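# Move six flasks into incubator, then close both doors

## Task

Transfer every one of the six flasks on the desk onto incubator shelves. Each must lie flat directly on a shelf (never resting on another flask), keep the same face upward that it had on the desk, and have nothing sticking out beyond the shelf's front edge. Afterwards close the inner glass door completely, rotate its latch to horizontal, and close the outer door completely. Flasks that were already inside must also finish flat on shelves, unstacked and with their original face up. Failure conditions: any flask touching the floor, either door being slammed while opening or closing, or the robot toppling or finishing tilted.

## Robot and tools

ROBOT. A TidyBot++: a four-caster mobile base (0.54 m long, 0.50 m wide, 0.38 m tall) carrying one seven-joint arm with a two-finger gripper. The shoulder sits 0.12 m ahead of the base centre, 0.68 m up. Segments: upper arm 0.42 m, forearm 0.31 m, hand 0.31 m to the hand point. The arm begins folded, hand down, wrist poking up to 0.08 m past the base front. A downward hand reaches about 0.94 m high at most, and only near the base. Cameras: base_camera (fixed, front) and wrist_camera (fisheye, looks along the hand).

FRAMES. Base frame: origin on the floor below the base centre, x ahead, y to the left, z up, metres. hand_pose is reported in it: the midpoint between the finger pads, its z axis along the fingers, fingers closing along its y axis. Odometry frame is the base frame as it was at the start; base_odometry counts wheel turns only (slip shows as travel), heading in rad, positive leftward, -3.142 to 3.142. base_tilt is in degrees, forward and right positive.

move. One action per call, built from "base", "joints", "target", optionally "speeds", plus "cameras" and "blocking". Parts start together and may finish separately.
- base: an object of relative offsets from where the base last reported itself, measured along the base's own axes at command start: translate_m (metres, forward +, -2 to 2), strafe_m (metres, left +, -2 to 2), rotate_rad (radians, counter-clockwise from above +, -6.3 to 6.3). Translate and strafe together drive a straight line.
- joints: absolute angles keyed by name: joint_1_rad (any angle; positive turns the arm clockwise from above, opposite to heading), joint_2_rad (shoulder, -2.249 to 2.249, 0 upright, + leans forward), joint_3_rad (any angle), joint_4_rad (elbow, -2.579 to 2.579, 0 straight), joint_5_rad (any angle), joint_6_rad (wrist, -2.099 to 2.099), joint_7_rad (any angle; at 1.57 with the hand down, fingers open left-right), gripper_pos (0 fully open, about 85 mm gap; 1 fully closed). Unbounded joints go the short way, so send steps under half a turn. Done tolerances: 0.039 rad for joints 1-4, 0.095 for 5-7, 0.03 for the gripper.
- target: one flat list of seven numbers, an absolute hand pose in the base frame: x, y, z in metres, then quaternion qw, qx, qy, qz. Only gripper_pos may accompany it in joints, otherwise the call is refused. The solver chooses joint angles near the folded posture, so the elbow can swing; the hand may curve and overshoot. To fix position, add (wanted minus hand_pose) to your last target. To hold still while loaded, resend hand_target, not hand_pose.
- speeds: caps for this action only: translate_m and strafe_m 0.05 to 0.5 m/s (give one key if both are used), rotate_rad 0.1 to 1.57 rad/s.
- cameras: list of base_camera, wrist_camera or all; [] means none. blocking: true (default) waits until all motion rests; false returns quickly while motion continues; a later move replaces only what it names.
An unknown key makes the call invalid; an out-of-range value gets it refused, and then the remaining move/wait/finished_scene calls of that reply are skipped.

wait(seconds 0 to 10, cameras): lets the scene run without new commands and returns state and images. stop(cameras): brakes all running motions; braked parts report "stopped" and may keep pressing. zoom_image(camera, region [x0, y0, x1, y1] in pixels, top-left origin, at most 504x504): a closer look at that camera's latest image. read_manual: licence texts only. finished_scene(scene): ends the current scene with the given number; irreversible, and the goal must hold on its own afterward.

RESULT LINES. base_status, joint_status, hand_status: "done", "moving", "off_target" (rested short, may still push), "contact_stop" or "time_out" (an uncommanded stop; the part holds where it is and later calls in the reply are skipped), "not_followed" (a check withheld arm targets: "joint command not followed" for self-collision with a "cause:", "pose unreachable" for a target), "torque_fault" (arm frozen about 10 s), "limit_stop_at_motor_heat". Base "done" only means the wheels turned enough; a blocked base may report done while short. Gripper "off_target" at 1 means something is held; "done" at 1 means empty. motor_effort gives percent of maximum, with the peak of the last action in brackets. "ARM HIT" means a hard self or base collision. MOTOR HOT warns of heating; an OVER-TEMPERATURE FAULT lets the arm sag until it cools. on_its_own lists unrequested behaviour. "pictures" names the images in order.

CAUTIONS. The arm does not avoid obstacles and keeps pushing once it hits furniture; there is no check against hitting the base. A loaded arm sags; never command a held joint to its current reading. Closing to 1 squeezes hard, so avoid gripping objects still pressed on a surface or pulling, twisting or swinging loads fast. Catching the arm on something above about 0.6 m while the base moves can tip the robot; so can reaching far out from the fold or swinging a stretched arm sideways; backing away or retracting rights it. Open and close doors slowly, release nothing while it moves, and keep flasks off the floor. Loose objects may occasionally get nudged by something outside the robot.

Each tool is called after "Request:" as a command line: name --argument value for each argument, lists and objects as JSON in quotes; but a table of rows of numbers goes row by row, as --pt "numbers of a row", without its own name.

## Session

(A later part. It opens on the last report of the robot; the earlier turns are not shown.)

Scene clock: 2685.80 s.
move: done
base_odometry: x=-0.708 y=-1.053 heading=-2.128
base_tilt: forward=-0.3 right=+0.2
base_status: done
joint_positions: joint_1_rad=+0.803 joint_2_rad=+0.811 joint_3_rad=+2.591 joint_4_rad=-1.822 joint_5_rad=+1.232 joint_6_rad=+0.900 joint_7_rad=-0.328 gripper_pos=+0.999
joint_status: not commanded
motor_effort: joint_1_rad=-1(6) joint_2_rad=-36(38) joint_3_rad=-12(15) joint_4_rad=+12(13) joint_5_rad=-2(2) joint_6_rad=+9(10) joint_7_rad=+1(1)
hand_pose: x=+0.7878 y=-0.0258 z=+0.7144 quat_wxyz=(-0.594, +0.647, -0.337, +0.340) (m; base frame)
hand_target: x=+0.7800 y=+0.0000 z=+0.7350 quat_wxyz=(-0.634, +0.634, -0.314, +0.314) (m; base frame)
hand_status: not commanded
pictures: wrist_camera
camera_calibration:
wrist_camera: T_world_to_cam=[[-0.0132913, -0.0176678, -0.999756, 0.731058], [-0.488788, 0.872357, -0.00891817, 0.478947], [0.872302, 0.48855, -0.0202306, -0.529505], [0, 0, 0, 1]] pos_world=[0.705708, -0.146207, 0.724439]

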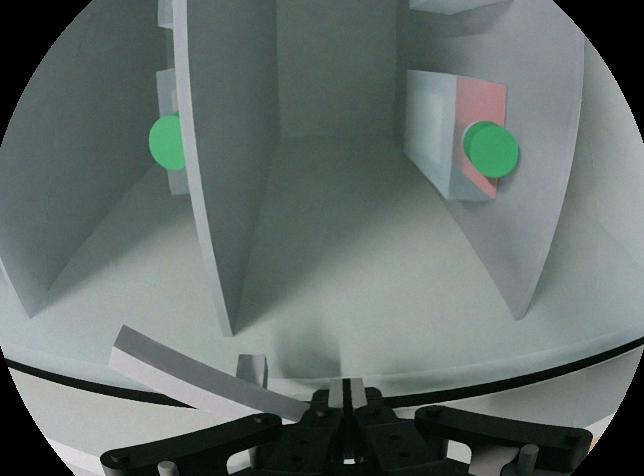

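Request:
move --target '[0.78,0,0.75,-0.6336,0.6336,-0.314,0.314]' --base '{"strafe_m":0.02}' --speeds '{"strafe_m":0.05}' --cameras '["wrist_camera"]'

Scene clock: 2690.70 s.
move: done
base_odometry: x=-0.691 y=-1.064 heading=-2.128
base_tilt: forward=-0.3 right=+0.2
base_status: done
joint_positions: joint_1_rad=+0.794 joint_2_rad=+0.788 joint_3_rad=+2.592 joint_4_rad=-1.821 joint_5_rad=+1.233 joint_6_rad=+0.910 joint_7_rad=-0.377 gripper_pos=+0.999
joint_status: not commanded
motor_effort: joint_1_rad=-1(5) joint_2_rad=-36(39) joint_3_rad=-11(15) joint_4_rad=+13(13) joint_5_rad=-2(2) joint_6_rad=+8(10) joint_7_rad=+0(1)
hand_pose: x=+0.7870 y=-0.0186 z=+0.7282 quat_wxyz=(-0.604, +0.640, -0.340, +0.331) (m; base frame)
hand_target: x=+0.7800 y=+0.0000 z=+0.7500 quat_wxyz=(-0.634, +0.634, -0.314, +0.314) (m; base frame)
hand_status: done (0.030 m and 5.0 deg from the pose sent, 0.045 m and 6.3 deg at the start)
pictures: wrist_camera
camera_calibration:
wrist_camera: T_world_to_cam=[[-0.0161893, 0.0102825, -0.999816, 0.747795], [-0.497222, 0.867457, 0.0169724, 0.460161], [0.867472, 0.497406, -0.00893083, -0.536373], [0, 0, 0, 1]] pos_world=[0.706197, -0.140064, 0.735057]

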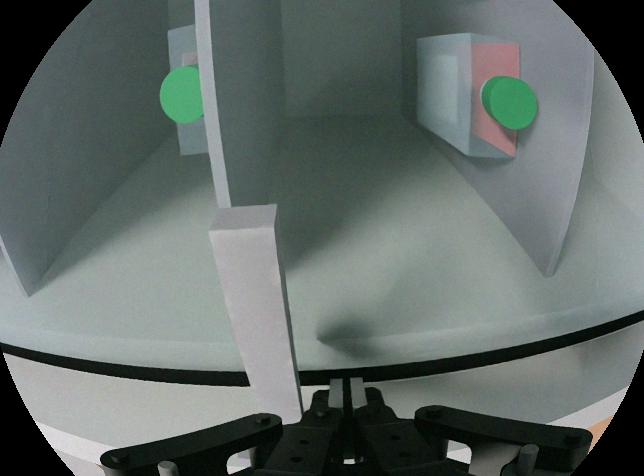

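Request:
move --base '{"strafe_m":-0.02,"translate_m":-0.02}' --speeds '{"translate_m":0.1}' --cameras '[]'

Request:
move --base '{"translate_m":-0.25}' --speeds '{"translate_m":0.2}' --cameras '["wrist_camera"]'

Request:
zoom_image --camera "wrist_camera" --region '[180, 100, 420, 300]'

Scene clock: 2698.93 s.
move: done
base_odometry: x=-0.697 y=-1.036 heading=-2.128
base_tilt: forward=-0.3 right=+0.3
base_status: done
joint_positions: joint_1_rad=+0.791 joint_2_rad=+0.788 joint_3_rad=+2.592 joint_4_rad=-1.821 joint_5_rad=+1.233 joint_6_rad=+0.910 joint_7_rad=-0.377 gripper_pos=+0.999
joint_status: not commanded
motor_effort: joint_1_rad=-1(4) joint_2_rad=-36(37) joint_3_rad=-11(12) joint_4_rad=+12(13) joint_5_rad=-2(3) joint_6_rad=+8(9) joint_7_rad=+0(1)
hand_pose: x=+0.7871 y=-0.0169 z=+0.7284 quat_wxyz=(-0.604, +0.641, -0.339, +0.331) (m; base frame)
hand_target: x=+0.7800 y=+0.0000 z=+0.7500 quat_wxyz=(-0.634, +0.634, -0.314, +0.314) (m; base frame)
hand_status: not commanded
pictures: none
No camera images: "cameras" was empty.

Scene clock: 2700.93 s.
move: done
base_odometry: x=-0.565 y=-0.824 heading=-2.128
base_tilt: forward=-0.2 right=+0.3
base_status: done
joint_positions: joint_1_rad=+0.791 joint_2_rad=+0.788 joint_3_rad=+2.592 joint_4_rad=-1.817 joint_5_rad=+1.234 joint_6_rad=+0.910 joint_7_rad=-0.377 gripper_pos=+0.999
joint_status: not commanded
motor_effort: joint_1_rad=+0(2) joint_2_rad=-36(38) joint_3_rad=-11(11) joint_4_rad=+12(13) joint_5_rad=-2(3) joint_6_rad=+8(9) joint_7_rad=+0(1)
hand_pose: x=+0.7880 y=-0.0173 z=+0.7297 quat_wxyz=(-0.604, +0.641, -0.338, +0.332) (m; base frame)
hand_target: x=+0.7800 y=+0.0000 z=+0.7500 quat_wxyz=(-0.634, +0.634, -0.314, +0.314) (m; base frame)
hand_status: not commanded
pictures: wrist_camera
camera_calibration:
wrist_camera: T_world_to_cam=[[-0.0121644, 0.00867463, -0.999888, 0.746279], [-0.499476, 0.866221, 0.0135915, 0.463612], [0.866242, 0.499586, -0.00620428, -0.538836], [0, 0, 0, 1]] pos_world=[0.707404, -0.13887, 0.736551]

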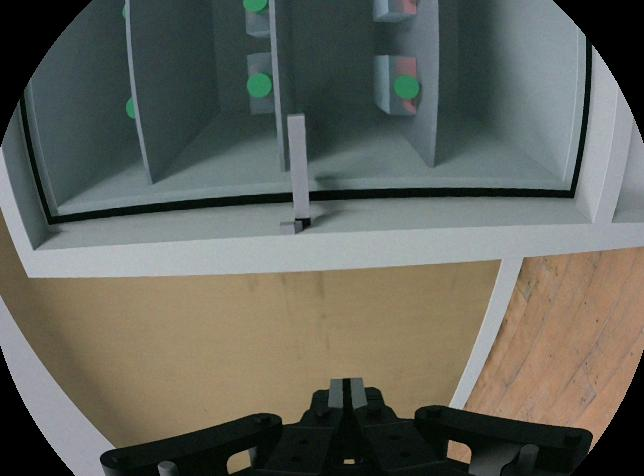

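Scaled by 2.100.

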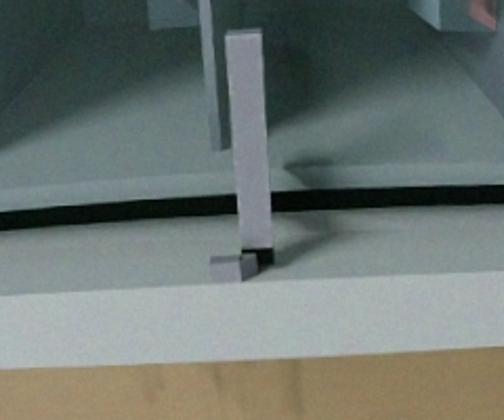

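Request:
move --target '[0.78,0,0.737,-0.6336,0.6336,-0.314,0.314]' --cameras '[]'

Request:
move --base '{"translate_m":0.25}' --speeds '{"translate_m":0.15}' --cameras '["wrist_camera"]'

Request:
move --base '{"translate_m":0.02,"strafe_m":0.01}' --speeds '{"translate_m":0.06}' --cameras '["wrist_camera"]'

Scene clock: 2731.87 s.
move: done
base_odometry: x=-0.565 y=-0.824 heading=-2.128
base_tilt: forward=-0.3 right=+0.3
base_status: not commanded
joint_positions: joint_1_rad=+0.791 joint_2_rad=+0.806 joint_3_rad=+2.587 joint_4_rad=-1.817 joint_5_rad=+1.234 joint_6_rad=+0.910 joint_7_rad=-0.377 gripper_pos=+0.999
joint_status: not commanded
motor_effort: joint_1_rad=+0(1) joint_2_rad=-36(38) joint_3_rad=-11(12) joint_4_rad=+12(13) joint_5_rad=-1(2) joint_6_rad=+8(9) joint_7_rad=+1(1)
hand_pose: x=+0.7885 y=-0.0158 z=+0.7222 quat_wxyz=(-0.608, +0.638, -0.342, +0.325) (m; base frame)
hand_target: x=+0.7800 y=+0.0000 z=+0.7370 quat_wxyz=(-0.634, +0.634, -0.314, +0.314) (m; base frame)
hand_status: done (0.023 m and 4.6 deg from the pose sent, 0.020 m and 4.8 deg at the start)
pictures: none
No camera images: "cameras" was empty.

Scene clock: 2734.20 s.
move: done
base_odometry: x=-0.698 y=-1.036 heading=-2.129
base_tilt: forward=-0.2 right=+0.2
base_status: done
joint_positions: joint_1_rad=+0.791 joint_2_rad=+0.807 joint_3_rad=+2.587 joint_4_rad=-1.817 joint_5_rad=+1.234 joint_6_rad=+0.910 joint_7_rad=-0.377 gripper_pos=+0.999
joint_status: not commanded
motor_effort: joint_1_rad=+0(3) joint_2_rad=-36(38) joint_3_rad=-11(12) joint_4_rad=+11(13) joint_5_rad=-2(3) joint_6_rad=+8(9) joint_7_rad=+1(1)
hand_pose: x=+0.7885 y=-0.0160 z=+0.7219 quat_wxyz=(-0.608, +0.638, -0.343, +0.325) (m; base frame)
hand_target: x=+0.7800 y=+0.0000 z=+0.7370 quat_wxyz=(-0.634, +0.634, -0.314, +0.314) (m; base frame)
hand_status: not commanded
pictures: wrist_camera
camera_calibration:
wrist_camera: T_world_to_cam=[[-0.0235123, 0.0248369, -0.999415, 0.747227], [-0.501862, 0.864307, 0.0332861, 0.450429], [0.864628, 0.502352, -0.0078571, -0.537524], [0, 0, 0, 1]] pos_world=[0.70838, -0.137842, 0.727573]

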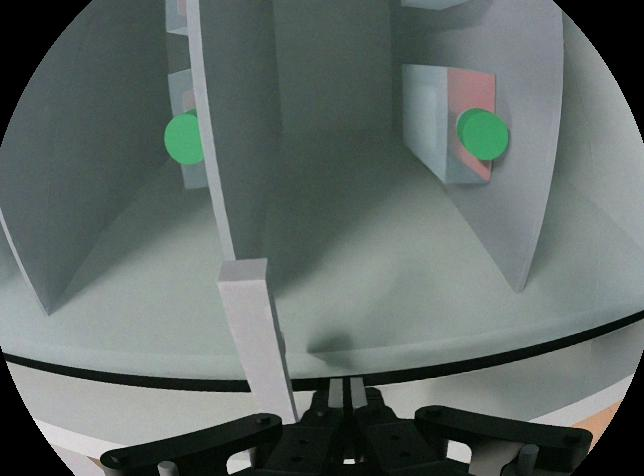

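Scene clock: 2735.10 s.
move: done
base_odometry: x=-0.700 y=-1.058 heading=-2.129
base_tilt: forward=-0.3 right=+0.2
base_status: done
joint_positions: joint_1_rad=+0.792 joint_2_rad=+0.807 joint_3_rad=+2.587 joint_4_rad=-1.817 joint_5_rad=+1.234 joint_6_rad=+0.910 joint_7_rad=-0.377 gripper_pos=+0.999
joint_status: not commanded
motor_effort: joint_1_rad=-1(3) joint_2_rad=-36(37) joint_3_rad=-10(13) joint_4_rad=+12(13) joint_5_rad=-2(2) joint_6_rad=+8(9) joint_7_rad=+0(1)
hand_pose: x=+0.7885 y=-0.0166 z=+0.7219 quat_wxyz=(-0.608, +0.638, -0.343, +0.325) (m; base frame)
hand_target: x=+0.7800 y=+0.0000 z=+0.7370 quat_wxyz=(-0.634, +0.634, -0.314, +0.314) (m; base frame)
hand_status: not commanded
pictures: wrist_camera
camera_calibration:
wrist_camera: T_world_to_cam=[[-0.0235392, 0.0249448, -0.999412, 0.747271], [-0.501045, 0.864777, 0.0333855, 0.45031], [0.865101, 0.501536, -0.00785771, -0.537585], [0, 0, 0, 1]] pos_world=[0.708281, -0.138441, 0.727574]

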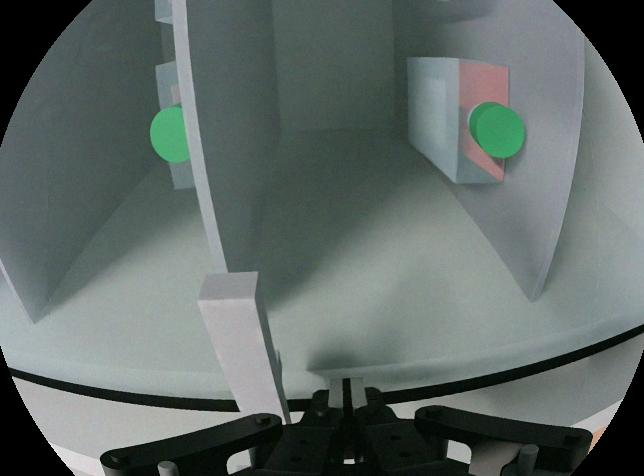

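Request:
move --target '[0.78,0,0.757,-0.6336,0.6336,-0.314,0.314]' --cameras '["wrist_camera"]'

Request:
move --target '[0.78,0,0.767,-0.6336,0.6336,-0.314,0.314]' --cameras '["wrist_camera"]'

Scene clock: 2740.13 s.
move: done
base_odometry: x=-0.700 y=-1.058 heading=-2.129
base_tilt: forward=-0.3 right=+0.1
base_status: not commanded
joint_positions: joint_1_rad=+0.791 joint_2_rad=+0.779 joint_3_rad=+2.598 joint_4_rad=-1.816 joint_5_rad=+1.237 joint_6_rad=+0.913 joint_7_rad=-0.411 gripper_pos=+0.999
joint_status: not commanded
motor_effort: joint_1_rad=+0(2) joint_2_rad=-38(39) joint_3_rad=-12(14) joint_4_rad=+14(15) joint_5_rad=-2(3) joint_6_rad=+10(14) joint_7_rad=+1(1)
hand_pose: x=+0.7875 y=-0.0191 z=+0.7325 quat_wxyz=(-0.607, +0.637, -0.345, +0.326) (m; base frame)
hand_target: x=+0.7800 y=+0.0000 z=+0.7570 quat_wxyz=(-0.634, +0.634, -0.314, +0.314) (m; base frame)
hand_status: done (0.032 m and 4.9 deg from the pose sent, 0.040 m and 4.6 deg at the start)
pictures: wrist_camera
camera_calibration:
wrist_camera: T_world_to_cam=[[-0.0245147, 0.0253454, -0.999378, 0.758702], [-0.496888, 0.867141, 0.0341803, 0.44777], [0.867468, 0.497417, -0.00866387, -0.536723], [0, 0, 0, 1]] pos_world=[0.706681, -0.140534, 0.738275]

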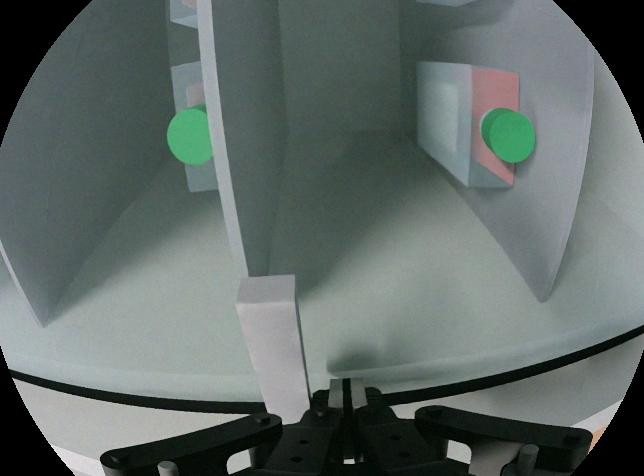

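Scene clock: 2740.77 s.
move: done
base_odometry: x=-0.700 y=-1.058 heading=-2.129
base_tilt: forward=-0.2 right=+0.3
base_status: not commanded
joint_positions: joint_1_rad=+0.782 joint_2_rad=+0.766 joint_3_rad=+2.615 joint_4_rad=-1.816 joint_5_rad=+1.242 joint_6_rad=+0.913 joint_7_rad=-0.437 gripper_pos=+0.999
joint_status: not commanded
motor_effort: joint_1_rad=+0(1) joint_2_rad=-39(40) joint_3_rad=-12(13) joint_4_rad=+14(15) joint_5_rad=-4(4) joint_6_rad=+11(12) joint_7_rad=+1(1)
hand_pose: x=+0.7869 y=-0.0196 z=+0.7328 quat_wxyz=(-0.605, +0.639, -0.350, +0.322) (m; base frame)
hand_target: x=+0.7800 y=+0.0000 z=+0.7670 quat_wxyz=(-0.634, +0.634, -0.314, +0.314) (m; base frame)
hand_status: done (0.040 m and 5.3 deg from the pose sent, 0.040 m and 4.9 deg at the start)
pictures: wrist_camera
camera_calibration:
wrist_camera: T_world_to_cam=[[-0.0380938, 0.0272995, -0.998901, 0.769327], [-0.495343, 0.867652, 0.0426028, 0.440604], [0.867862, 0.496422, -0.0195295, -0.528309], [0, 0, 0, 1]] pos_world=[0.706056, -0.141029, 0.739393]

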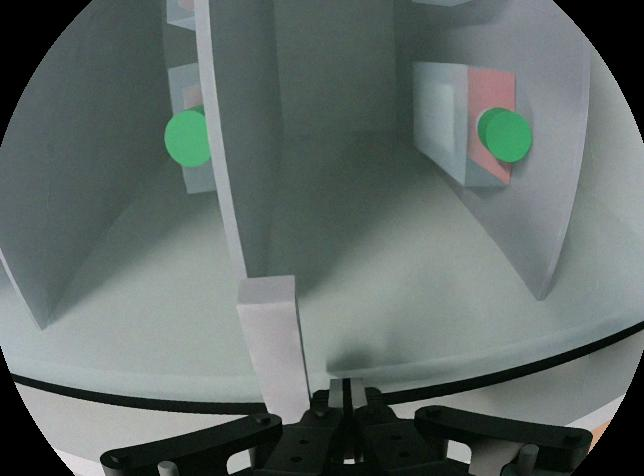

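Request:
move --target '[0.78,0,0.740,-0.6336,0.6336,-0.314,0.314]' --cameras '[]'

Request:
move --base '{"translate_m":-0.1,"strafe_m":-0.01}' --speeds '{"translate_m":0.1}' --cameras '[]'

Request:
move --base '{"translate_m":-0.35}' --speeds '{"translate_m":0.3}' --cameras '[]'

Request:
move --joints '{"joint_1_rad":0,"joint_2_rad":-0.115,"joint_3_rad":3.15,"joint_4_rad":-2.15,"joint_5_rad":0.034,"joint_6_rad":0.45,"joint_7_rad":1.57}' --cameras '["wrist_camera","base_camera"]'

Scene clock: 2747.87 s.
move: done
base_odometry: x=-0.700 y=-1.058 heading=-2.129
base_tilt: forward=-0.3 right=+0.2
base_status: not commanded
joint_positions: joint_1_rad=+0.785 joint_2_rad=+0.795 joint_3_rad=+2.591 joint_4_rad=-1.816 joint_5_rad=+1.242 joint_6_rad=+0.913 joint_7_rad=-0.433 gripper_pos=+0.999
joint_status: not commanded
motor_effort: joint_1_rad=+0(2) joint_2_rad=-36(39) joint_3_rad=-11(13) joint_4_rad=+13(15) joint_5_rad=-2(3) joint_6_rad=+8(11) joint_7_rad=+0(1)
hand_pose: x=+0.7873 y=-0.0117 z=+0.7272 quat_wxyz=(-0.616, +0.633, -0.351, +0.310) (m; base frame)
hand_target: x=+0.7800 y=+0.0000 z=+0.7400 quat_wxyz=(-0.634, +0.634, -0.314, +0.314) (m; base frame)
hand_status: done (0.019 m and 4.8 deg from the pose sent, 0.022 m and 5.3 deg at the start)
pictures: none
No camera images: "cameras" was empty.

Scene clock: 2749.47 s.
move: done
base_odometry: x=-0.656 y=-0.968 heading=-2.129
base_tilt: forward=-0.2 right=+0.3
base_status: done
joint_positions: joint_1_rad=+0.786 joint_2_rad=+0.796 joint_3_rad=+2.591 joint_4_rad=-1.816 joint_5_rad=+1.242 joint_6_rad=+0.913 joint_7_rad=-0.433 gripper_pos=+0.999
joint_status: not commanded
motor_effort: joint_1_rad=+0(2) joint_2_rad=-36(37) joint_3_rad=-11(12) joint_4_rad=+12(14) joint_5_rad=-2(3) joint_6_rad=+8(9) joint_7_rad=+0(1)
hand_pose: x=+0.7874 y=-0.0121 z=+0.7264 quat_wxyz=(-0.616, +0.633, -0.352, +0.310) (m; base frame)
hand_target: x=+0.7800 y=+0.0000 z=+0.7400 quat_wxyz=(-0.634, +0.634, -0.314, +0.314) (m; base frame)
hand_status: not commanded
pictures: none
No camera images: "cameras" was empty.

Scene clock: 2751.57 s.
move: done
base_odometry: x=-0.470 y=-0.671 heading=-2.129
base_tilt: forward=-0.4 right=+0.2
base_status: done
joint_positions: joint_1_rad=+0.786 joint_2_rad=+0.798 joint_3_rad=+2.591 joint_4_rad=-1.816 joint_5_rad=+1.242 joint_6_rad=+0.913 joint_7_rad=-0.433 gripper_pos=+0.999
joint_status: not commanded
motor_effort: joint_1_rad=+0(3) joint_2_rad=-36(38) joint_3_rad=-11(12) joint_4_rad=+13(14) joint_5_rad=-2(3) joint_6_rad=+9(9) joint_7_rad=+0(1)
hand_pose: x=+0.7875 y=-0.0124 z=+0.7257 quat_wxyz=(-0.616, +0.633, -0.353, +0.310) (m; base frame)
hand_target: x=+0.7800 y=+0.0000 z=+0.7400 quat_wxyz=(-0.634, +0.634, -0.314, +0.314) (m; base frame)
hand_status: not commanded
pictures: none
No camera images: "cameras" was empty.

Scene clock: 2754.47 s.
move: done
base_odometry: x=-0.470 y=-0.671 heading=-2.129
base_tilt: forward=-0.4 right=+0.3
base_status: not commanded
joint_positions: joint_1_rad=+0.022 joint_2_rad=-0.107 joint_3_rad=+3.127 joint_4_rad=-2.120 joint_5_rad=+0.094 joint_6_rad=+0.522 joint_7_rad=+1.499 gripper_pos=+0.999
joint_status: all done
motor_effort: joint_1_rad=+0(2) joint_2_rad=-18(39) joint_3_rad=-1(13) joint_4_rad=+21(21) joint_5_rad=+0(3) joint_6_rad=+9(9) joint_7_rad=+0(1)
hand_pose: x=+0.6680 y=+0.0124 z=+0.9899 quat_wxyz=(-0.009, +0.679, +0.019, +0.734) (m; base frame)
hand_target: x=+0.6632 y=+0.0011 z=+0.9546 quat_wxyz=(+0.008, +0.712, +0.012, +0.702) (m; base frame)
hand_status: not commanded
pictures: base_camera, wrist_camera
camera_calibration:
wrist_camera: T_world_to_cam=[[0.0842742, -0.996361, -0.0127354, -0.0244627], [0.136625, 0.0242143, -0.990327, 0.953692], [0.987032, 0.0817191, 0.138168, -0.666538], [0, 0, 0, 1]] pos_world=[0.529657, 0.00700214, 1.03625]

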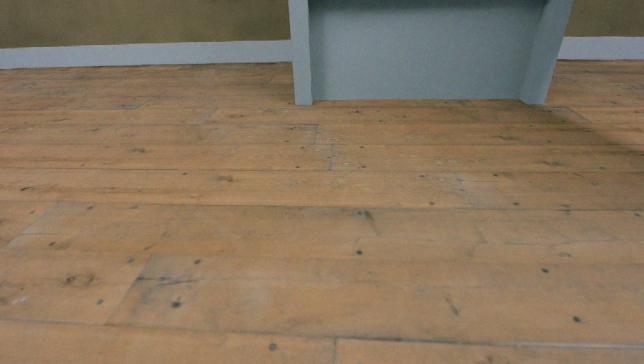

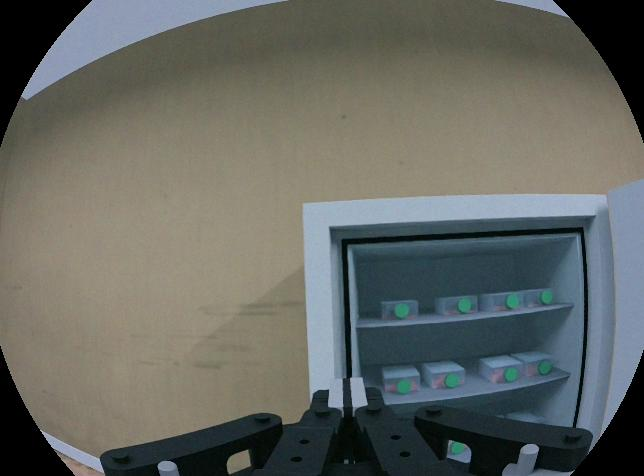

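Request:
move --base '{"translate_m":-0.55}' --speeds '{"translate_m":0.35}' --cameras '[]'

Request:
move --base '{"strafe_m":-0.93}' --target '[0.80,0,0.86,0,0.7071,0,0.7071]' --speeds '{"strafe_m":0.35}' --cameras '["wrist_camera","base_camera"]'

Scene clock: 2789.63 s.
move: done
base_odometry: x=-0.179 y=-0.204 heading=-2.129
base_tilt: forward=-0.3 right=+0.2
base_status: done
joint_positions: joint_1_rad=+0.021 joint_2_rad=-0.114 joint_3_rad=+3.128 joint_4_rad=-2.124 joint_5_rad=+0.092 joint_6_rad=+0.518 joint_7_rad=+1.501 gripper_pos=+0.999
joint_status: not commanded
motor_effort: joint_1_rad=+0(1) joint_2_rad=-18(21) joint_3_rad=-1(1) joint_4_rad=+21(22) joint_5_rad=+0(1) joint_6_rad=+9(9) joint_7_rad=+0(1)
hand_pose: x=+0.6657 y=+0.0116 z=+0.9901 quat_wxyz=(-0.008, +0.679, +0.018, +0.734) (m; base frame)
hand_target: x=+0.6632 y=+0.0011 z=+0.9546 quat_wxyz=(+0.008, +0.712, +0.012, +0.702) (m; base frame)
hand_status: not commanded
pictures: none
No camera images: "cameras" was empty.

Scene clock: 2793.40 s.
move: done
base_odometry: x=-0.968 y=+0.288 heading=-2.129
base_tilt: forward=-0.3 right=+0.2
base_status: done
joint_positions: joint_1_rad=+0.007 joint_2_rad=+0.339 joint_3_rad=+3.145 joint_4_rad=-2.008 joint_5_rad=+0.065 joint_6_rad=+0.694 joint_7_rad=+1.501 gripper_pos=+0.999
joint_status: not commanded
motor_effort: joint_1_rad=-1(3) joint_2_rad=-31(33) joint_3_rad=-1(3) joint_4_rad=+17(21) joint_5_rad=+0(1) joint_6_rad=+9(10) joint_7_rad=+0(1)
hand_pose: x=+0.7934 y=+0.0074 z=+0.8323 quat_wxyz=(-0.018, +0.736, +0.003, +0.677) (m; base frame)
hand_target: x=+0.8000 y=+0.0000 z=+0.8600 quat_wxyz=(+0.000, +0.707, +0.000, +0.707) (m; base frame)
hand_status: done (0.029 m and 5.2 deg from the pose sent, 0.187 m and 5.0 deg at the start)
pictures: base_camera, wrist_camera
camera_calibration:
wrist_camera: T_world_to_cam=[[0.0698774, -0.995949, -0.0565861, 0.00586396], [-0.0252408, 0.0549414, -0.998171, 0.915322], [0.997236, 0.0711778, -0.0212994, -0.643339], [0, 0, 0, 1]] pos_world=[0.664255, 0.00134261, 0.900276]

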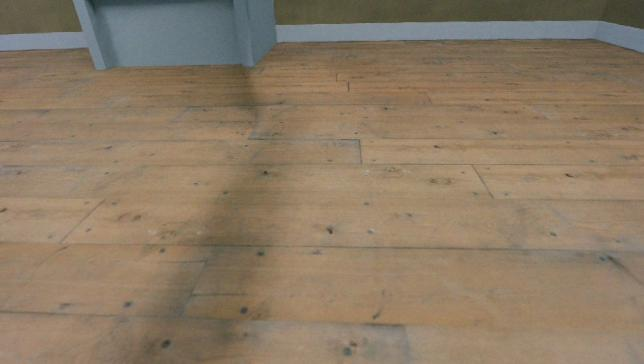

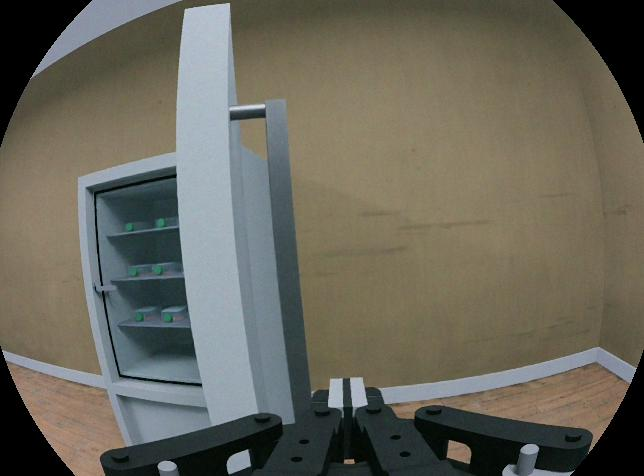

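Request:
move --base '{"translate_m":0.26,"strafe_m":-0.04}' --speeds '{"translate_m":0.15}' --cameras '["wrist_camera"]'

Scene clock: 2801.10 s.
move: done
base_odometry: x=-1.140 y=+0.089 heading=-2.130
base_tilt: forward=-0.3 right=+0.2
base_status: done
joint_positions: joint_1_rad=+0.007 joint_2_rad=+0.344 joint_3_rad=+3.145 joint_4_rad=-2.002 joint_5_rad=+0.065 joint_6_rad=+0.696 joint_7_rad=+1.501 gripper_pos=+0.999
joint_status: not commanded
motor_effort: joint_1_rad=+0(1) joint_2_rad=-31(34) joint_3_rad=-1(2) joint_4_rad=+18(19) joint_5_rad=+0(1) joint_6_rad=+8(9) joint_7_rad=+0(1)
hand_pose: x=+0.7955 y=+0.0075 z=+0.8331 quat_wxyz=(-0.018, +0.735, +0.003, +0.678) (m; base frame)
hand_target: x=+0.8000 y=+0.0000 z=+0.8600 quat_wxyz=(+0.000, +0.707, +0.000, +0.707) (m; base frame)
hand_status: not commanded
pictures: wrist_camera
camera_calibration:
wrist_camera: T_world_to_cam=[[0.0701658, -0.995937, -0.0564501, 0.00553138], [-0.0218492, 0.0550416, -0.998245, 0.913571], [0.997296, 0.071276, -0.0178984, -0.648439], [0, 0, 0, 1]] pos_world=[0.666259, 0.00144266, 0.900674]

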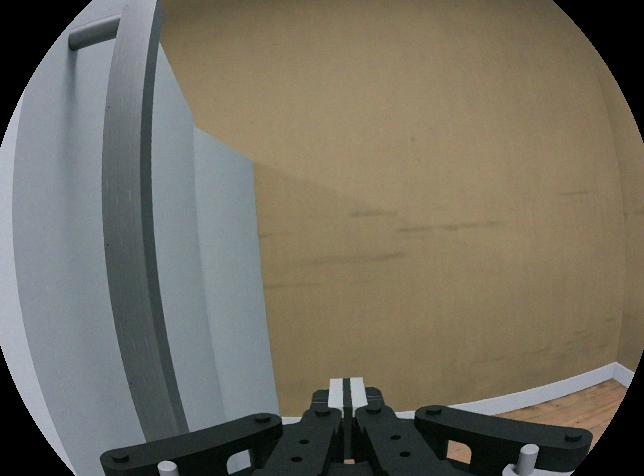

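Request:
move --base '{"strafe_m":0.12,"translate_m":0.02}' --speeds '{"strafe_m":0.08}' --cameras '["wrist_camera"]'

Request:
move --base '{"strafe_m":0.12}' --speeds '{"strafe_m":0.08}' --cameras '["wrist_camera"]'

Scene clock: 2808.53 s.
move: done
base_odometry: x=-1.049 y=+0.008 heading=-2.130
base_tilt: forward=-0.3 right=+0.2
base_status: done
joint_positions: joint_1_rad=+0.006 joint_2_rad=+0.340 joint_3_rad=+3.158 joint_4_rad=-2.005 joint_5_rad=+0.053 joint_6_rad=+0.696 joint_7_rad=+1.501 gripper_pos=+0.999
joint_status: not commanded
motor_effort: joint_1_rad=-2(7) joint_2_rad=-31(32) joint_3_rad=-2(6) joint_4_rad=+20(26) joint_5_rad=+1(3) joint_6_rad=+10(11) joint_7_rad=+0(1)
hand_pose: x=+0.7945 y=-0.0022 z=+0.8337 quat_wxyz=(-0.013, +0.735, -0.005, +0.678) (m; base frame)
hand_target: x=+0.8000 y=+0.0000 z=+0.8600 quat_wxyz=(+0.000, +0.707, +0.000, +0.707) (m; base frame)
hand_status: not commanded
pictures: wrist_camera
camera_calibration:
wrist_camera: T_world_to_cam=[[0.0504299, -0.996921, -0.0600392, 0.0146415], [-0.0202448, 0.059083, -0.998048, 0.913224], [0.998522, 0.051547, -0.0172029, -0.648329], [0, 0, 0, 1]] pos_world=[0.66512, -0.00594014, 0.901167]

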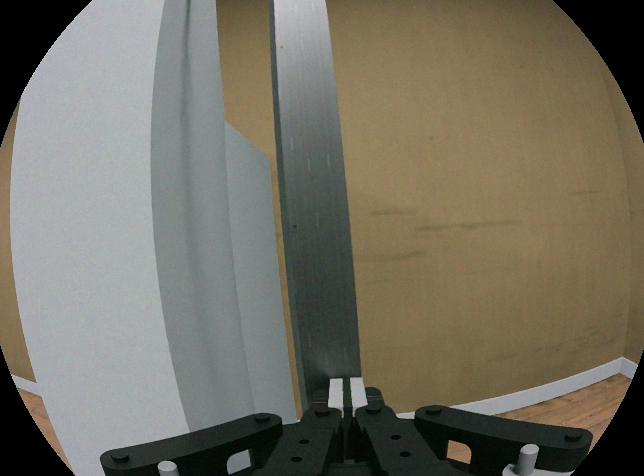

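Scene clock: 2810.60 s.
move: done
base_odometry: x=-0.948 y=-0.056 heading=-2.130
base_tilt: forward=-0.3 right=+0.2
base_status: done
joint_positions: joint_1_rad=+0.066 joint_2_rad=+0.324 joint_3_rad=+3.219 joint_4_rad=-2.026 joint_5_rad=+0.013 joint_6_rad=+0.696 joint_7_rad=+1.501 gripper_pos=+0.999
joint_status: not commanded
motor_effort: joint_1_rad=-14(18) joint_2_rad=-24(31) joint_3_rad=-11(15) joint_4_rad=+28(31) joint_5_rad=+7(9) joint_6_rad=+11(12) joint_7_rad=+1(1)
hand_pose: x=+0.7821 y=-0.0855 z=+0.8337 quat_wxyz=(+0.033, +0.733, -0.062, +0.676) (m; base frame)
hand_target: x=+0.8000 y=+0.0000 z=+0.8600 quat_wxyz=(+0.000, +0.707, +0.000, +0.707) (m; base frame)
hand_status: not commanded
pictures: wrist_camera
camera_calibration:
wrist_camera: T_world_to_cam=[[-0.0951471, -0.993028, -0.0695845, 0.0543194], [-0.0136333, 0.071195, -0.997369, 0.913253], [0.99537, -0.0939481, -0.0203122, -0.638983], [0, 0, 0, 1]] pos_world=[0.653643, -0.0711096, 0.901651]

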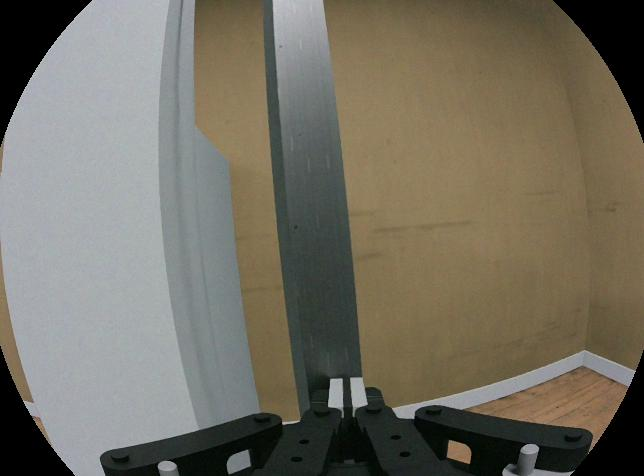

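Request:
move --base '{"strafe_m":-0.2}' --speeds '{"strafe_m":0.12}' --cameras '["wrist_camera"]'

Scene clock: 2816.93 s.
move: done
base_odometry: x=-1.117 y=+0.050 heading=-2.130
base_tilt: forward=-0.3 right=+0.3
base_status: done
joint_positions: joint_1_rad=+0.004 joint_2_rad=+0.333 joint_3_rad=+3.174 joint_4_rad=-2.004 joint_5_rad=+0.013 joint_6_rad=+0.699 joint_7_rad=+1.501 gripper_pos=+0.999
joint_status: not commanded
motor_effort: joint_1_rad=-1(14) joint_2_rad=-32(32) joint_3_rad=-1(11) joint_4_rad=+18(30) joint_5_rad=+0(6) joint_6_rad=+9(12) joint_7_rad=+0(1)
hand_pose: x=+0.7936 y=-0.0175 z=+0.8403 quat_wxyz=(-0.008, +0.730, -0.028, +0.683) (m; base frame)
hand_target: x=+0.8000 y=+0.0000 z=+0.8600 quat_wxyz=(+0.000, +0.707, +0.000, +0.707) (m; base frame)
hand_status: not commanded
pictures: wrist_camera
camera_calibration:
wrist_camera: T_world_to_cam=[[0.0115414, -0.996463, -0.0832327, 0.0502483], [-0.00550555, 0.0831736, -0.99652, 0.908174], [0.999918, 0.0119594, -0.00452615, -0.658992], [0, 0, 0, 1]] pos_world=[0.663358, -0.0175844, 0.906213]

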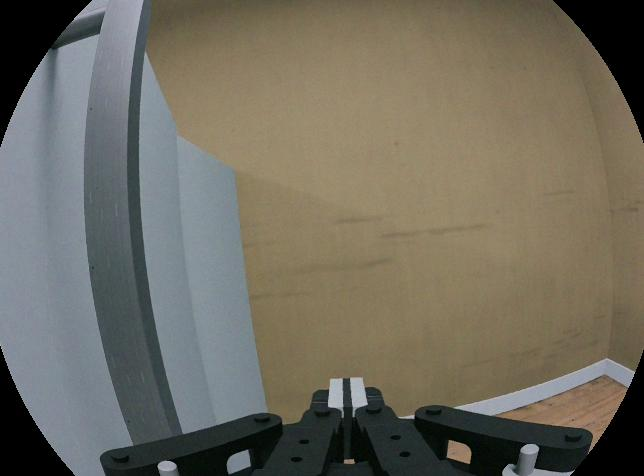

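Request:
move --base '{"translate_m":0.1}' --speeds '{"translate_m":0.15}' --cameras '[]'

Request:
move --base '{"strafe_m":0.16}' --speeds '{"strafe_m":0.08}' --cameras '["wrist_camera"]'

Scene clock: 2823.97 s.
move: done
base_odometry: x=-1.171 y=-0.034 heading=-2.130
base_tilt: forward=-0.3 right=+0.1
base_status: done
joint_positions: joint_1_rad=+0.004 joint_2_rad=+0.340 joint_3_rad=+3.174 joint_4_rad=-2.001 joint_5_rad=+0.013 joint_6_rad=+0.699 joint_7_rad=+1.501 gripper_pos=+0.999
joint_status: not commanded
motor_effort: joint_1_rad=+0(1) joint_2_rad=-32(34) joint_3_rad=-1(1) joint_4_rad=+19(19) joint_5_rad=+0(1) joint_6_rad=+9(10) joint_7_rad=+0(1)
hand_pose: x=+0.7957 y=-0.0175 z=+0.8371 quat_wxyz=(-0.008, +0.731, -0.028, +0.681) (m; base frame)
hand_target: x=+0.8000 y=+0.0000 z=+0.8600 quat_wxyz=(+0.000, +0.707, +0.000, +0.707) (m; base frame)
hand_status: not commanded
pictures: none
No camera images: "cameras" was empty.

Scene clock: 2826.50 s.
move: done
base_odometry: x=-1.035 y=-0.120 heading=-2.130
base_tilt: forward=-0.3 right=+0.3
base_status: done
joint_positions: joint_1_rad=+0.001 joint_2_rad=+0.340 joint_3_rad=+3.171 joint_4_rad=-2.001 joint_5_rad=+0.013 joint_6_rad=+0.699 joint_7_rad=+1.502 gripper_pos=+0.999
joint_status: not commanded
motor_effort: joint_1_rad=+0(7) joint_2_rad=-32(33) joint_3_rad=-1(6) joint_4_rad=+17(19) joint_5_rad=+0(3) joint_6_rad=+9(10) joint_7_rad=+0(1)
hand_pose: x=+0.7957 y=-0.0141 z=+0.8371 quat_wxyz=(-0.010, +0.731, -0.026, +0.681) (m; base frame)
hand_target: x=+0.8000 y=+0.0000 z=+0.8600 quat_wxyz=(+0.000, +0.707, +0.000, +0.707) (m; base frame)
hand_status: not commanded
pictures: wrist_camera
camera_calibration:
wrist_camera: T_world_to_cam=[[0.0166147, -0.996347, -0.0837671, 0.0497916], [-0.00955078, 0.0836167, -0.996452, 0.907912], [0.999816, 0.0173558, -0.00812662, -0.657941], [0, 0, 0, 1]] pos_world=[0.665664, -0.0148878, 0.903515]

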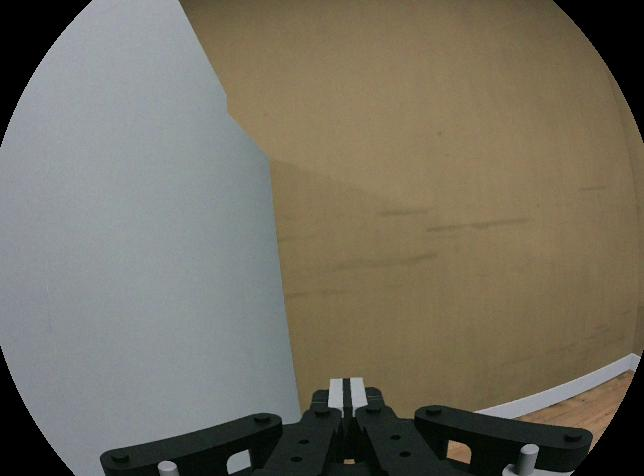

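Request:
move --base '{"strafe_m":0.12,"translate_m":-0.02}' --speeds '{"strafe_m":0.08}' --cameras '["wrist_camera"]'

Request:
move --base '{"strafe_m":0.12}' --speeds '{"strafe_m":0.08}' --cameras '["wrist_camera"]'

Scene clock: 2832.47 s.
move: done
base_odometry: x=-0.923 y=-0.167 heading=-2.130
base_tilt: forward=-0.3 right=+0.2
base_status: done
joint_positions: joint_1_rad=-0.002 joint_2_rad=+0.340 joint_3_rad=+3.169 joint_4_rad=-2.001 joint_5_rad=+0.013 joint_6_rad=+0.699 joint_7_rad=+1.502 gripper_pos=+0.999
joint_status: not commanded
motor_effort: joint_1_rad=+0(8) joint_2_rad=-32(33) joint_3_rad=-1(7) joint_4_rad=+18(19) joint_5_rad=+0(3) joint_6_rad=+9(9) joint_7_rad=+0(1)
hand_pose: x=+0.7958 y=-0.0106 z=+0.8371 quat_wxyz=(-0.012, +0.732, -0.024, +0.681) (m; base frame)
hand_target: x=+0.8000 y=+0.0000 z=+0.8600 quat_wxyz=(+0.000, +0.707, +0.000, +0.707) (m; base frame)
hand_status: not commanded
pictures: wrist_camera
camera_calibration:
wrist_camera: T_world_to_cam=[[0.0217829, -0.99618, -0.0845623, 0.0497588], [-0.0100032, 0.084361, -0.996385, 0.907934], [0.999713, 0.02255, -0.00812739, -0.657864], [0, 0, 0, 1]] pos_world=[0.665674, -0.0121906, 0.903513]

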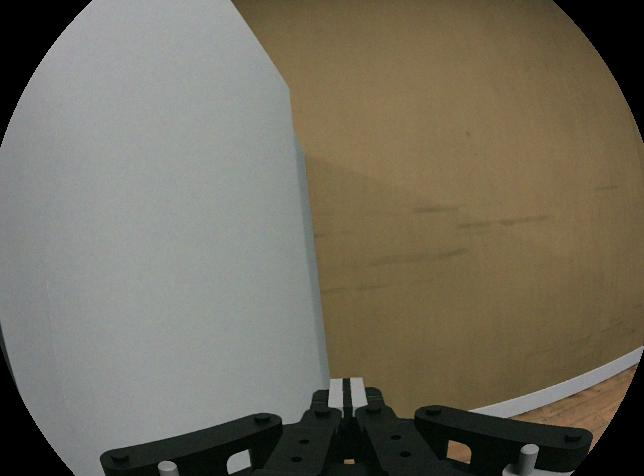

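Scene clock: 2834.50 s.
move: done
base_odometry: x=-0.821 y=-0.230 heading=-2.130
base_tilt: forward=-0.3 right=+0.1
base_status: done
joint_positions: joint_1_rad=-0.004 joint_2_rad=+0.341 joint_3_rad=+3.167 joint_4_rad=-2.001 joint_5_rad=+0.013 joint_6_rad=+0.699 joint_7_rad=+1.502 gripper_pos=+0.999
joint_status: not commanded
motor_effort: joint_1_rad=+0(9) joint_2_rad=-32(34) joint_3_rad=-1(8) joint_4_rad=+18(19) joint_5_rad=+1(3) joint_6_rad=+9(9) joint_7_rad=+0(1)
hand_pose: x=+0.7958 y=-0.0082 z=+0.8371 quat_wxyz=(-0.013, +0.732, -0.023, +0.681) (m; base frame)
hand_target: x=+0.8000 y=+0.0000 z=+0.8600 quat_wxyz=(+0.000, +0.707, +0.000, +0.707) (m; base frame)
hand_status: not commanded
pictures: wrist_camera
camera_calibration:
wrist_camera: T_world_to_cam=[[0.0255596, -0.996041, -0.0851371, 0.0496449], [-0.0103389, 0.0848969, -0.996336, 0.907859], [0.99962, 0.0263461, -0.00812809, -0.657914], [0, 0, 0, 1]] pos_world=[0.665781, -0.0102927, 0.903412]

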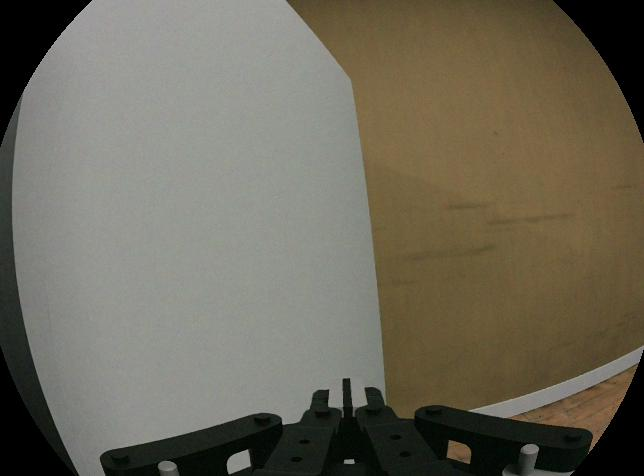

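Request:
move --base '{"strafe_m":0.12,"translate_m":0.0}' --speeds '{"strafe_m":0.08}' --cameras '["wrist_camera"]'

Request:
move --base '{"strafe_m":0.12,"translate_m":0.05}' --speeds '{"strafe_m":0.08}' --cameras '["wrist_camera","base_camera"]'

Scene clock: 2840.30 s.
move: done
base_odometry: x=-0.719 y=-0.294 heading=-2.130
base_tilt: forward=-0.3 right=+0.2
base_status: done
joint_positions: joint_1_rad=+0.021 joint_2_rad=+0.364 joint_3_rad=+3.184 joint_4_rad=-1.965 joint_5_rad=+0.013 joint_6_rad=+0.700 joint_7_rad=+1.502 gripper_pos=+0.999
joint_status: not commanded
motor_effort: joint_1_rad=-6(10) joint_2_rad=-37(40) joint_3_rad=-6(10) joint_4_rad=+12(19) joint_5_rad=+4(6) joint_6_rad=+8(9) joint_7_rad=+0(1)
hand_pose: x=+0.8074 y=-0.0350 z=+0.8412 quat_wxyz=(+0.003, +0.726, -0.035, +0.687) (m; base frame)
hand_target: x=+0.8000 y=+0.0000 z=+0.8600 quat_wxyz=(+0.000, +0.707, +0.000, +0.707) (m; base frame)
hand_status: not commanded
pictures: wrist_camera
camera_calibration:
wrist_camera: T_world_to_cam=[[-0.0132855, -0.996868, -0.0779647, 0.0482279], [0.00713746, 0.0778751, -0.996938, 0.900564], [0.999886, -0.0138013, 0.00608049, -0.682287], [0, 0, 0, 1]] pos_world=[0.676422, -0.0314711, 0.905715]

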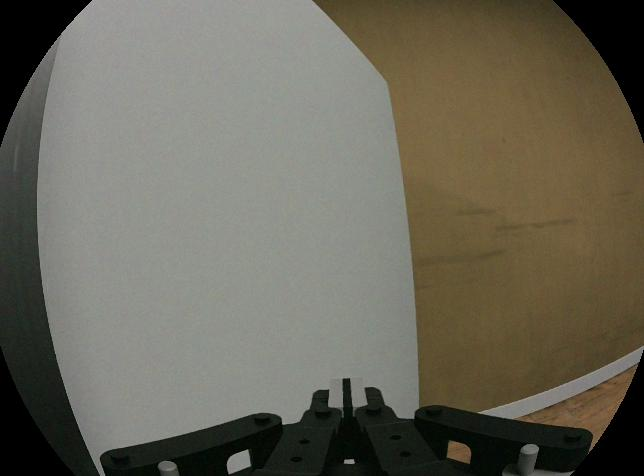

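Scene clock: 2842.47 s.
move: done
base_odometry: x=-0.644 y=-0.399 heading=-2.129
base_tilt: forward=-0.3 right=+0.2
base_status: done
joint_positions: joint_1_rad=+0.027 joint_2_rad=+0.363 joint_3_rad=+3.187 joint_4_rad=-1.965 joint_5_rad=+0.013 joint_6_rad=+0.702 joint_7_rad=+1.502 gripper_pos=+0.999
joint_status: not commanded
motor_effort: joint_1_rad=-7(11) joint_2_rad=-37(40) joint_3_rad=-6(10) joint_4_rad=+13(17) joint_5_rad=+4(6) joint_6_rad=+9(10) joint_7_rad=+0(1)
hand_pose: x=+0.8068 y=-0.0413 z=+0.8421 quat_wxyz=(+0.006, +0.725, -0.038, +0.687) (m; base frame)
hand_target: x=+0.8000 y=+0.0000 z=+0.8600 quat_wxyz=(+0.000, +0.707, +0.000, +0.707) (m; base frame)
hand_status: not commanded
pictures: base_camera, wrist_camera
camera_calibration:
wrist_camera: T_world_to_cam=[[-0.0223952, -0.99681, -0.0766103, 0.0483186], [0.00992469, 0.0764041, -0.997028, 0.899693], [0.9997, -0.023089, 0.00818194, -0.68386], [0, 0, 0, 1]] pos_world=[0.675807, -0.0363654, 0.906316]

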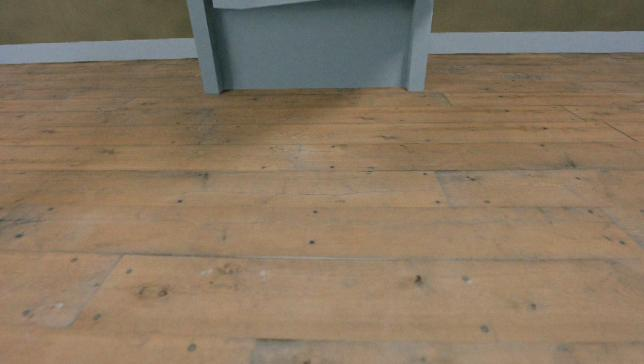

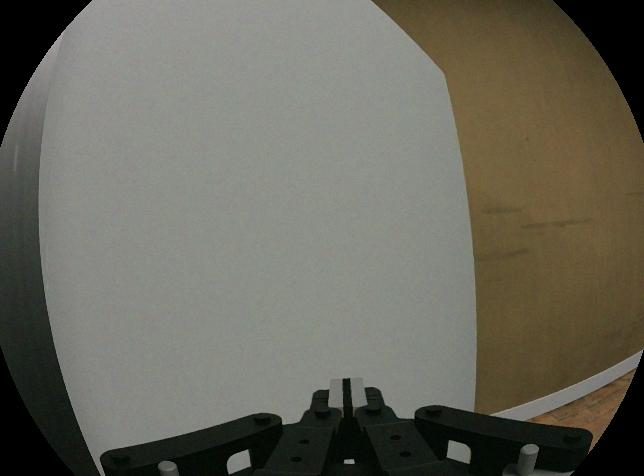

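Request:
move --base '{"strafe_m":0.05,"translate_m":0.10}' --speeds '{"translate_m":0.08}' --cameras '["wrist_camera"]'

Request:
move --base '{"strafe_m":0.04,"translate_m":0.10}' --speeds '{"translate_m":0.08}' --cameras '["wrist_camera","base_camera"]'

Scene clock: 2849.53 s.
move: done
base_odometry: x=-0.654 y=-0.511 heading=-2.129
base_tilt: forward=-0.3 right=+0.2
base_status: done
joint_positions: joint_1_rad=+0.002 joint_2_rad=+0.352 joint_3_rad=+3.172 joint_4_rad=-1.975 joint_5_rad=+0.013 joint_6_rad=+0.702 joint_7_rad=+1.502 gripper_pos=+0.999
joint_status: not commanded
motor_effort: joint_1_rad=+0(8) joint_2_rad=-32(38) joint_3_rad=-1(7) joint_4_rad=+19(21) joint_5_rad=+1(4) joint_6_rad=+9(10) joint_7_rad=+0(1)
hand_pose: x=+0.8038 y=-0.0153 z=+0.8442 quat_wxyz=(-0.009, +0.725, -0.026, +0.688) (m; base frame)
hand_target: x=+0.8000 y=+0.0000 z=+0.8600 quat_wxyz=(+0.000, +0.707, +0.000, +0.707) (m; base frame)
hand_status: not commanded
pictures: wrist_camera
camera_calibration:
wrist_camera: T_world_to_cam=[[0.0163831, -0.996476, -0.0822668, 0.0478641], [0.00805384, 0.0824067, -0.996566, 0.900978], [0.999833, 0.0156642, 0.00937553, -0.680736], [0, 0, 0, 1]] pos_world=[0.672582, -0.015888, 0.908204]

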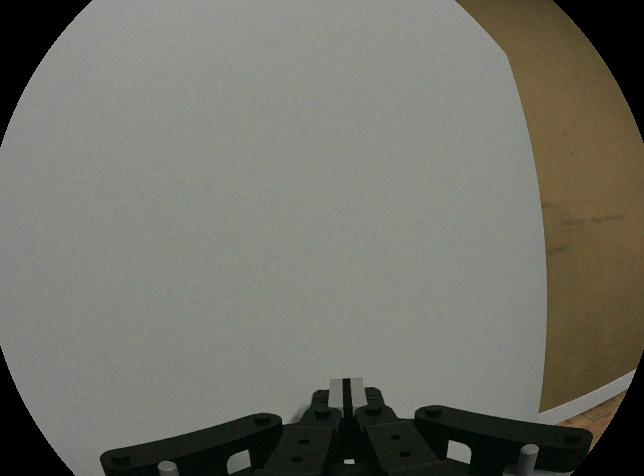

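Scene clock: 2851.43 s.
move: done
base_odometry: x=-0.673 y=-0.617 heading=-2.129
base_tilt: forward=-0.2 right=+0.3
base_status: done
joint_positions: joint_1_rad=+0.004 joint_2_rad=+0.348 joint_3_rad=+3.172 joint_4_rad=-1.979 joint_5_rad=+0.013 joint_6_rad=+0.702 joint_7_rad=+1.502 gripper_pos=+0.999
joint_status: not commanded
motor_effort: joint_1_rad=+0(6) joint_2_rad=-32(34) joint_3_rad=-1(5) joint_4_rad=+18(22) joint_5_rad=+0(4) joint_6_rad=+9(10) joint_7_rad=+0(1)
hand_pose: x=+0.8021 y=-0.0165 z=+0.8449 quat_wxyz=(-0.008, +0.725, -0.027, +0.688) (m; base frame)
hand_target: x=+0.8000 y=+0.0000 z=+0.8600 quat_wxyz=(+0.000, +0.707, +0.000, +0.707) (m; base frame)
hand_status: not commanded
pictures: base_camera, wrist_camera
camera_calibration:
wrist_camera: T_world_to_cam=[[0.0146062, -0.996495, -0.0823661, 0.0483362], [0.00839996, 0.0824943, -0.996556, 0.901523], [0.999858, 0.013864, 0.00957545, -0.679254], [0, 0, 0, 1]] pos_world=[0.670878, -0.0167866, 0.908904]

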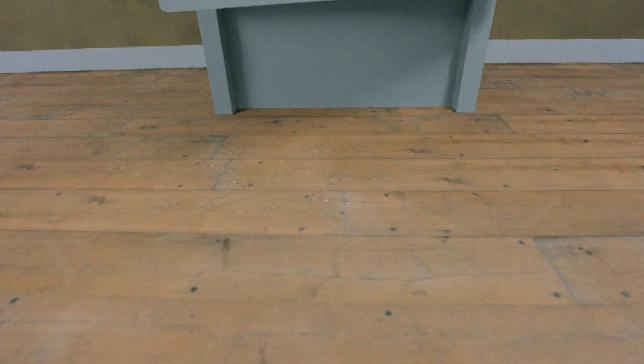

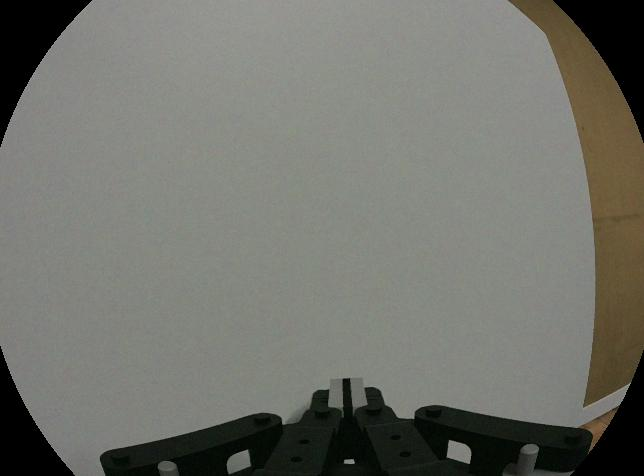

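Request:
move --base '{"strafe_m":0.03,"translate_m":0.12}' --speeds '{"translate_m":0.08}' --cameras '["base_camera"]'

Request:
move --base '{"translate_m":0.06}' --speeds '{"translate_m":0.05}' --cameras '["wrist_camera","base_camera"]'

Scene clock: 2857.67 s.
move: done
base_odometry: x=-0.711 y=-0.734 heading=-2.128
base_tilt: forward=-0.3 right=+0.2
base_status: done
joint_positions: joint_1_rad=+0.004 joint_2_rad=+0.344 joint_3_rad=+3.172 joint_4_rad=-1.985 joint_5_rad=+0.013 joint_6_rad=+0.702 joint_7_rad=+1.502 gripper_pos=+0.999
joint_status: not commanded
motor_effort: joint_1_rad=+0(6) joint_2_rad=-32(34) joint_3_rad=-1(5) joint_4_rad=+18(23) joint_5_rad=+0(3) joint_6_rad=+9(10) joint_7_rad=+0(1)
hand_pose: x=+0.8001 y=-0.0165 z=+0.8446 quat_wxyz=(-0.008, +0.726, -0.027, +0.687) (m; base frame)
hand_target: x=+0.8000 y=+0.0000 z=+0.8600 quat_wxyz=(+0.000, +0.707, +0.000, +0.707) (m; base frame)
hand_status: not commanded
pictures: base_camera

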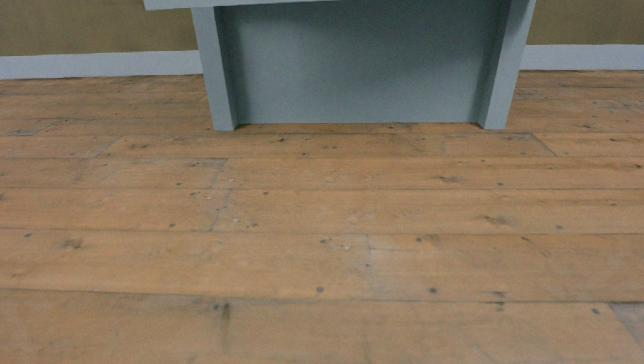

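Scene clock: 2859.37 s.
move: done
base_odometry: x=-0.742 y=-0.785 heading=-2.128
base_tilt: forward=-0.3 right=+0.1
base_status: done
joint_positions: joint_1_rad=+0.004 joint_2_rad=+0.343 joint_3_rad=+3.172 joint_4_rad=-1.986 joint_5_rad=+0.013 joint_6_rad=+0.703 joint_7_rad=+1.502 gripper_pos=+0.999
joint_status: not commanded
motor_effort: joint_1_rad=+0(2) joint_2_rad=-32(34) joint_3_rad=+0(2) joint_4_rad=+18(24) joint_5_rad=+1(1) joint_6_rad=+9(9) joint_7_rad=+0(1)
hand_pose: x=+0.7996 y=-0.0165 z=+0.8443 quat_wxyz=(-0.008, +0.726, -0.027, +0.687) (m; base frame)
hand_target: x=+0.8000 y=+0.0000 z=+0.8600 quat_wxyz=(+0.000, +0.707, +0.000, +0.707) (m; base frame)
hand_status: not commanded
pictures: base_camera, wrist_camera
camera_calibration:
wrist_camera: T_world_to_cam=[[0.0144164, -0.996479, -0.0825964, 0.0486916], [0.00610469, 0.0826912, -0.996557, 0.902883], [0.999877, 0.0138625, 0.0072753, -0.674772], [0, 0, 0, 1]] pos_world=[0.668476, -0.0167863, 0.908705]

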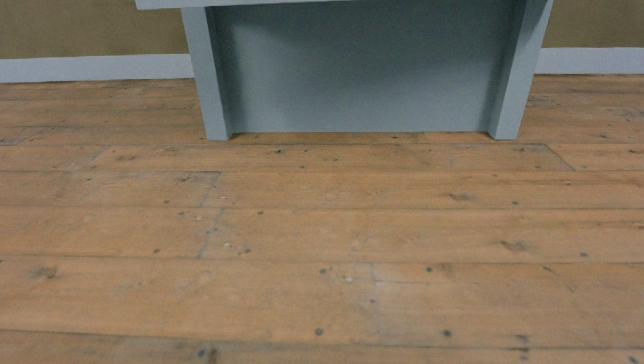

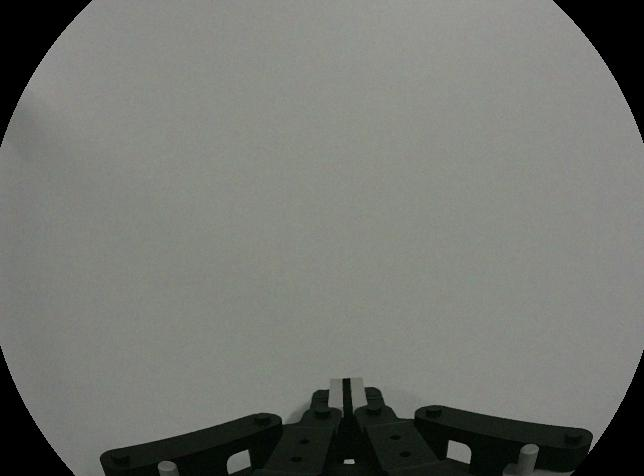

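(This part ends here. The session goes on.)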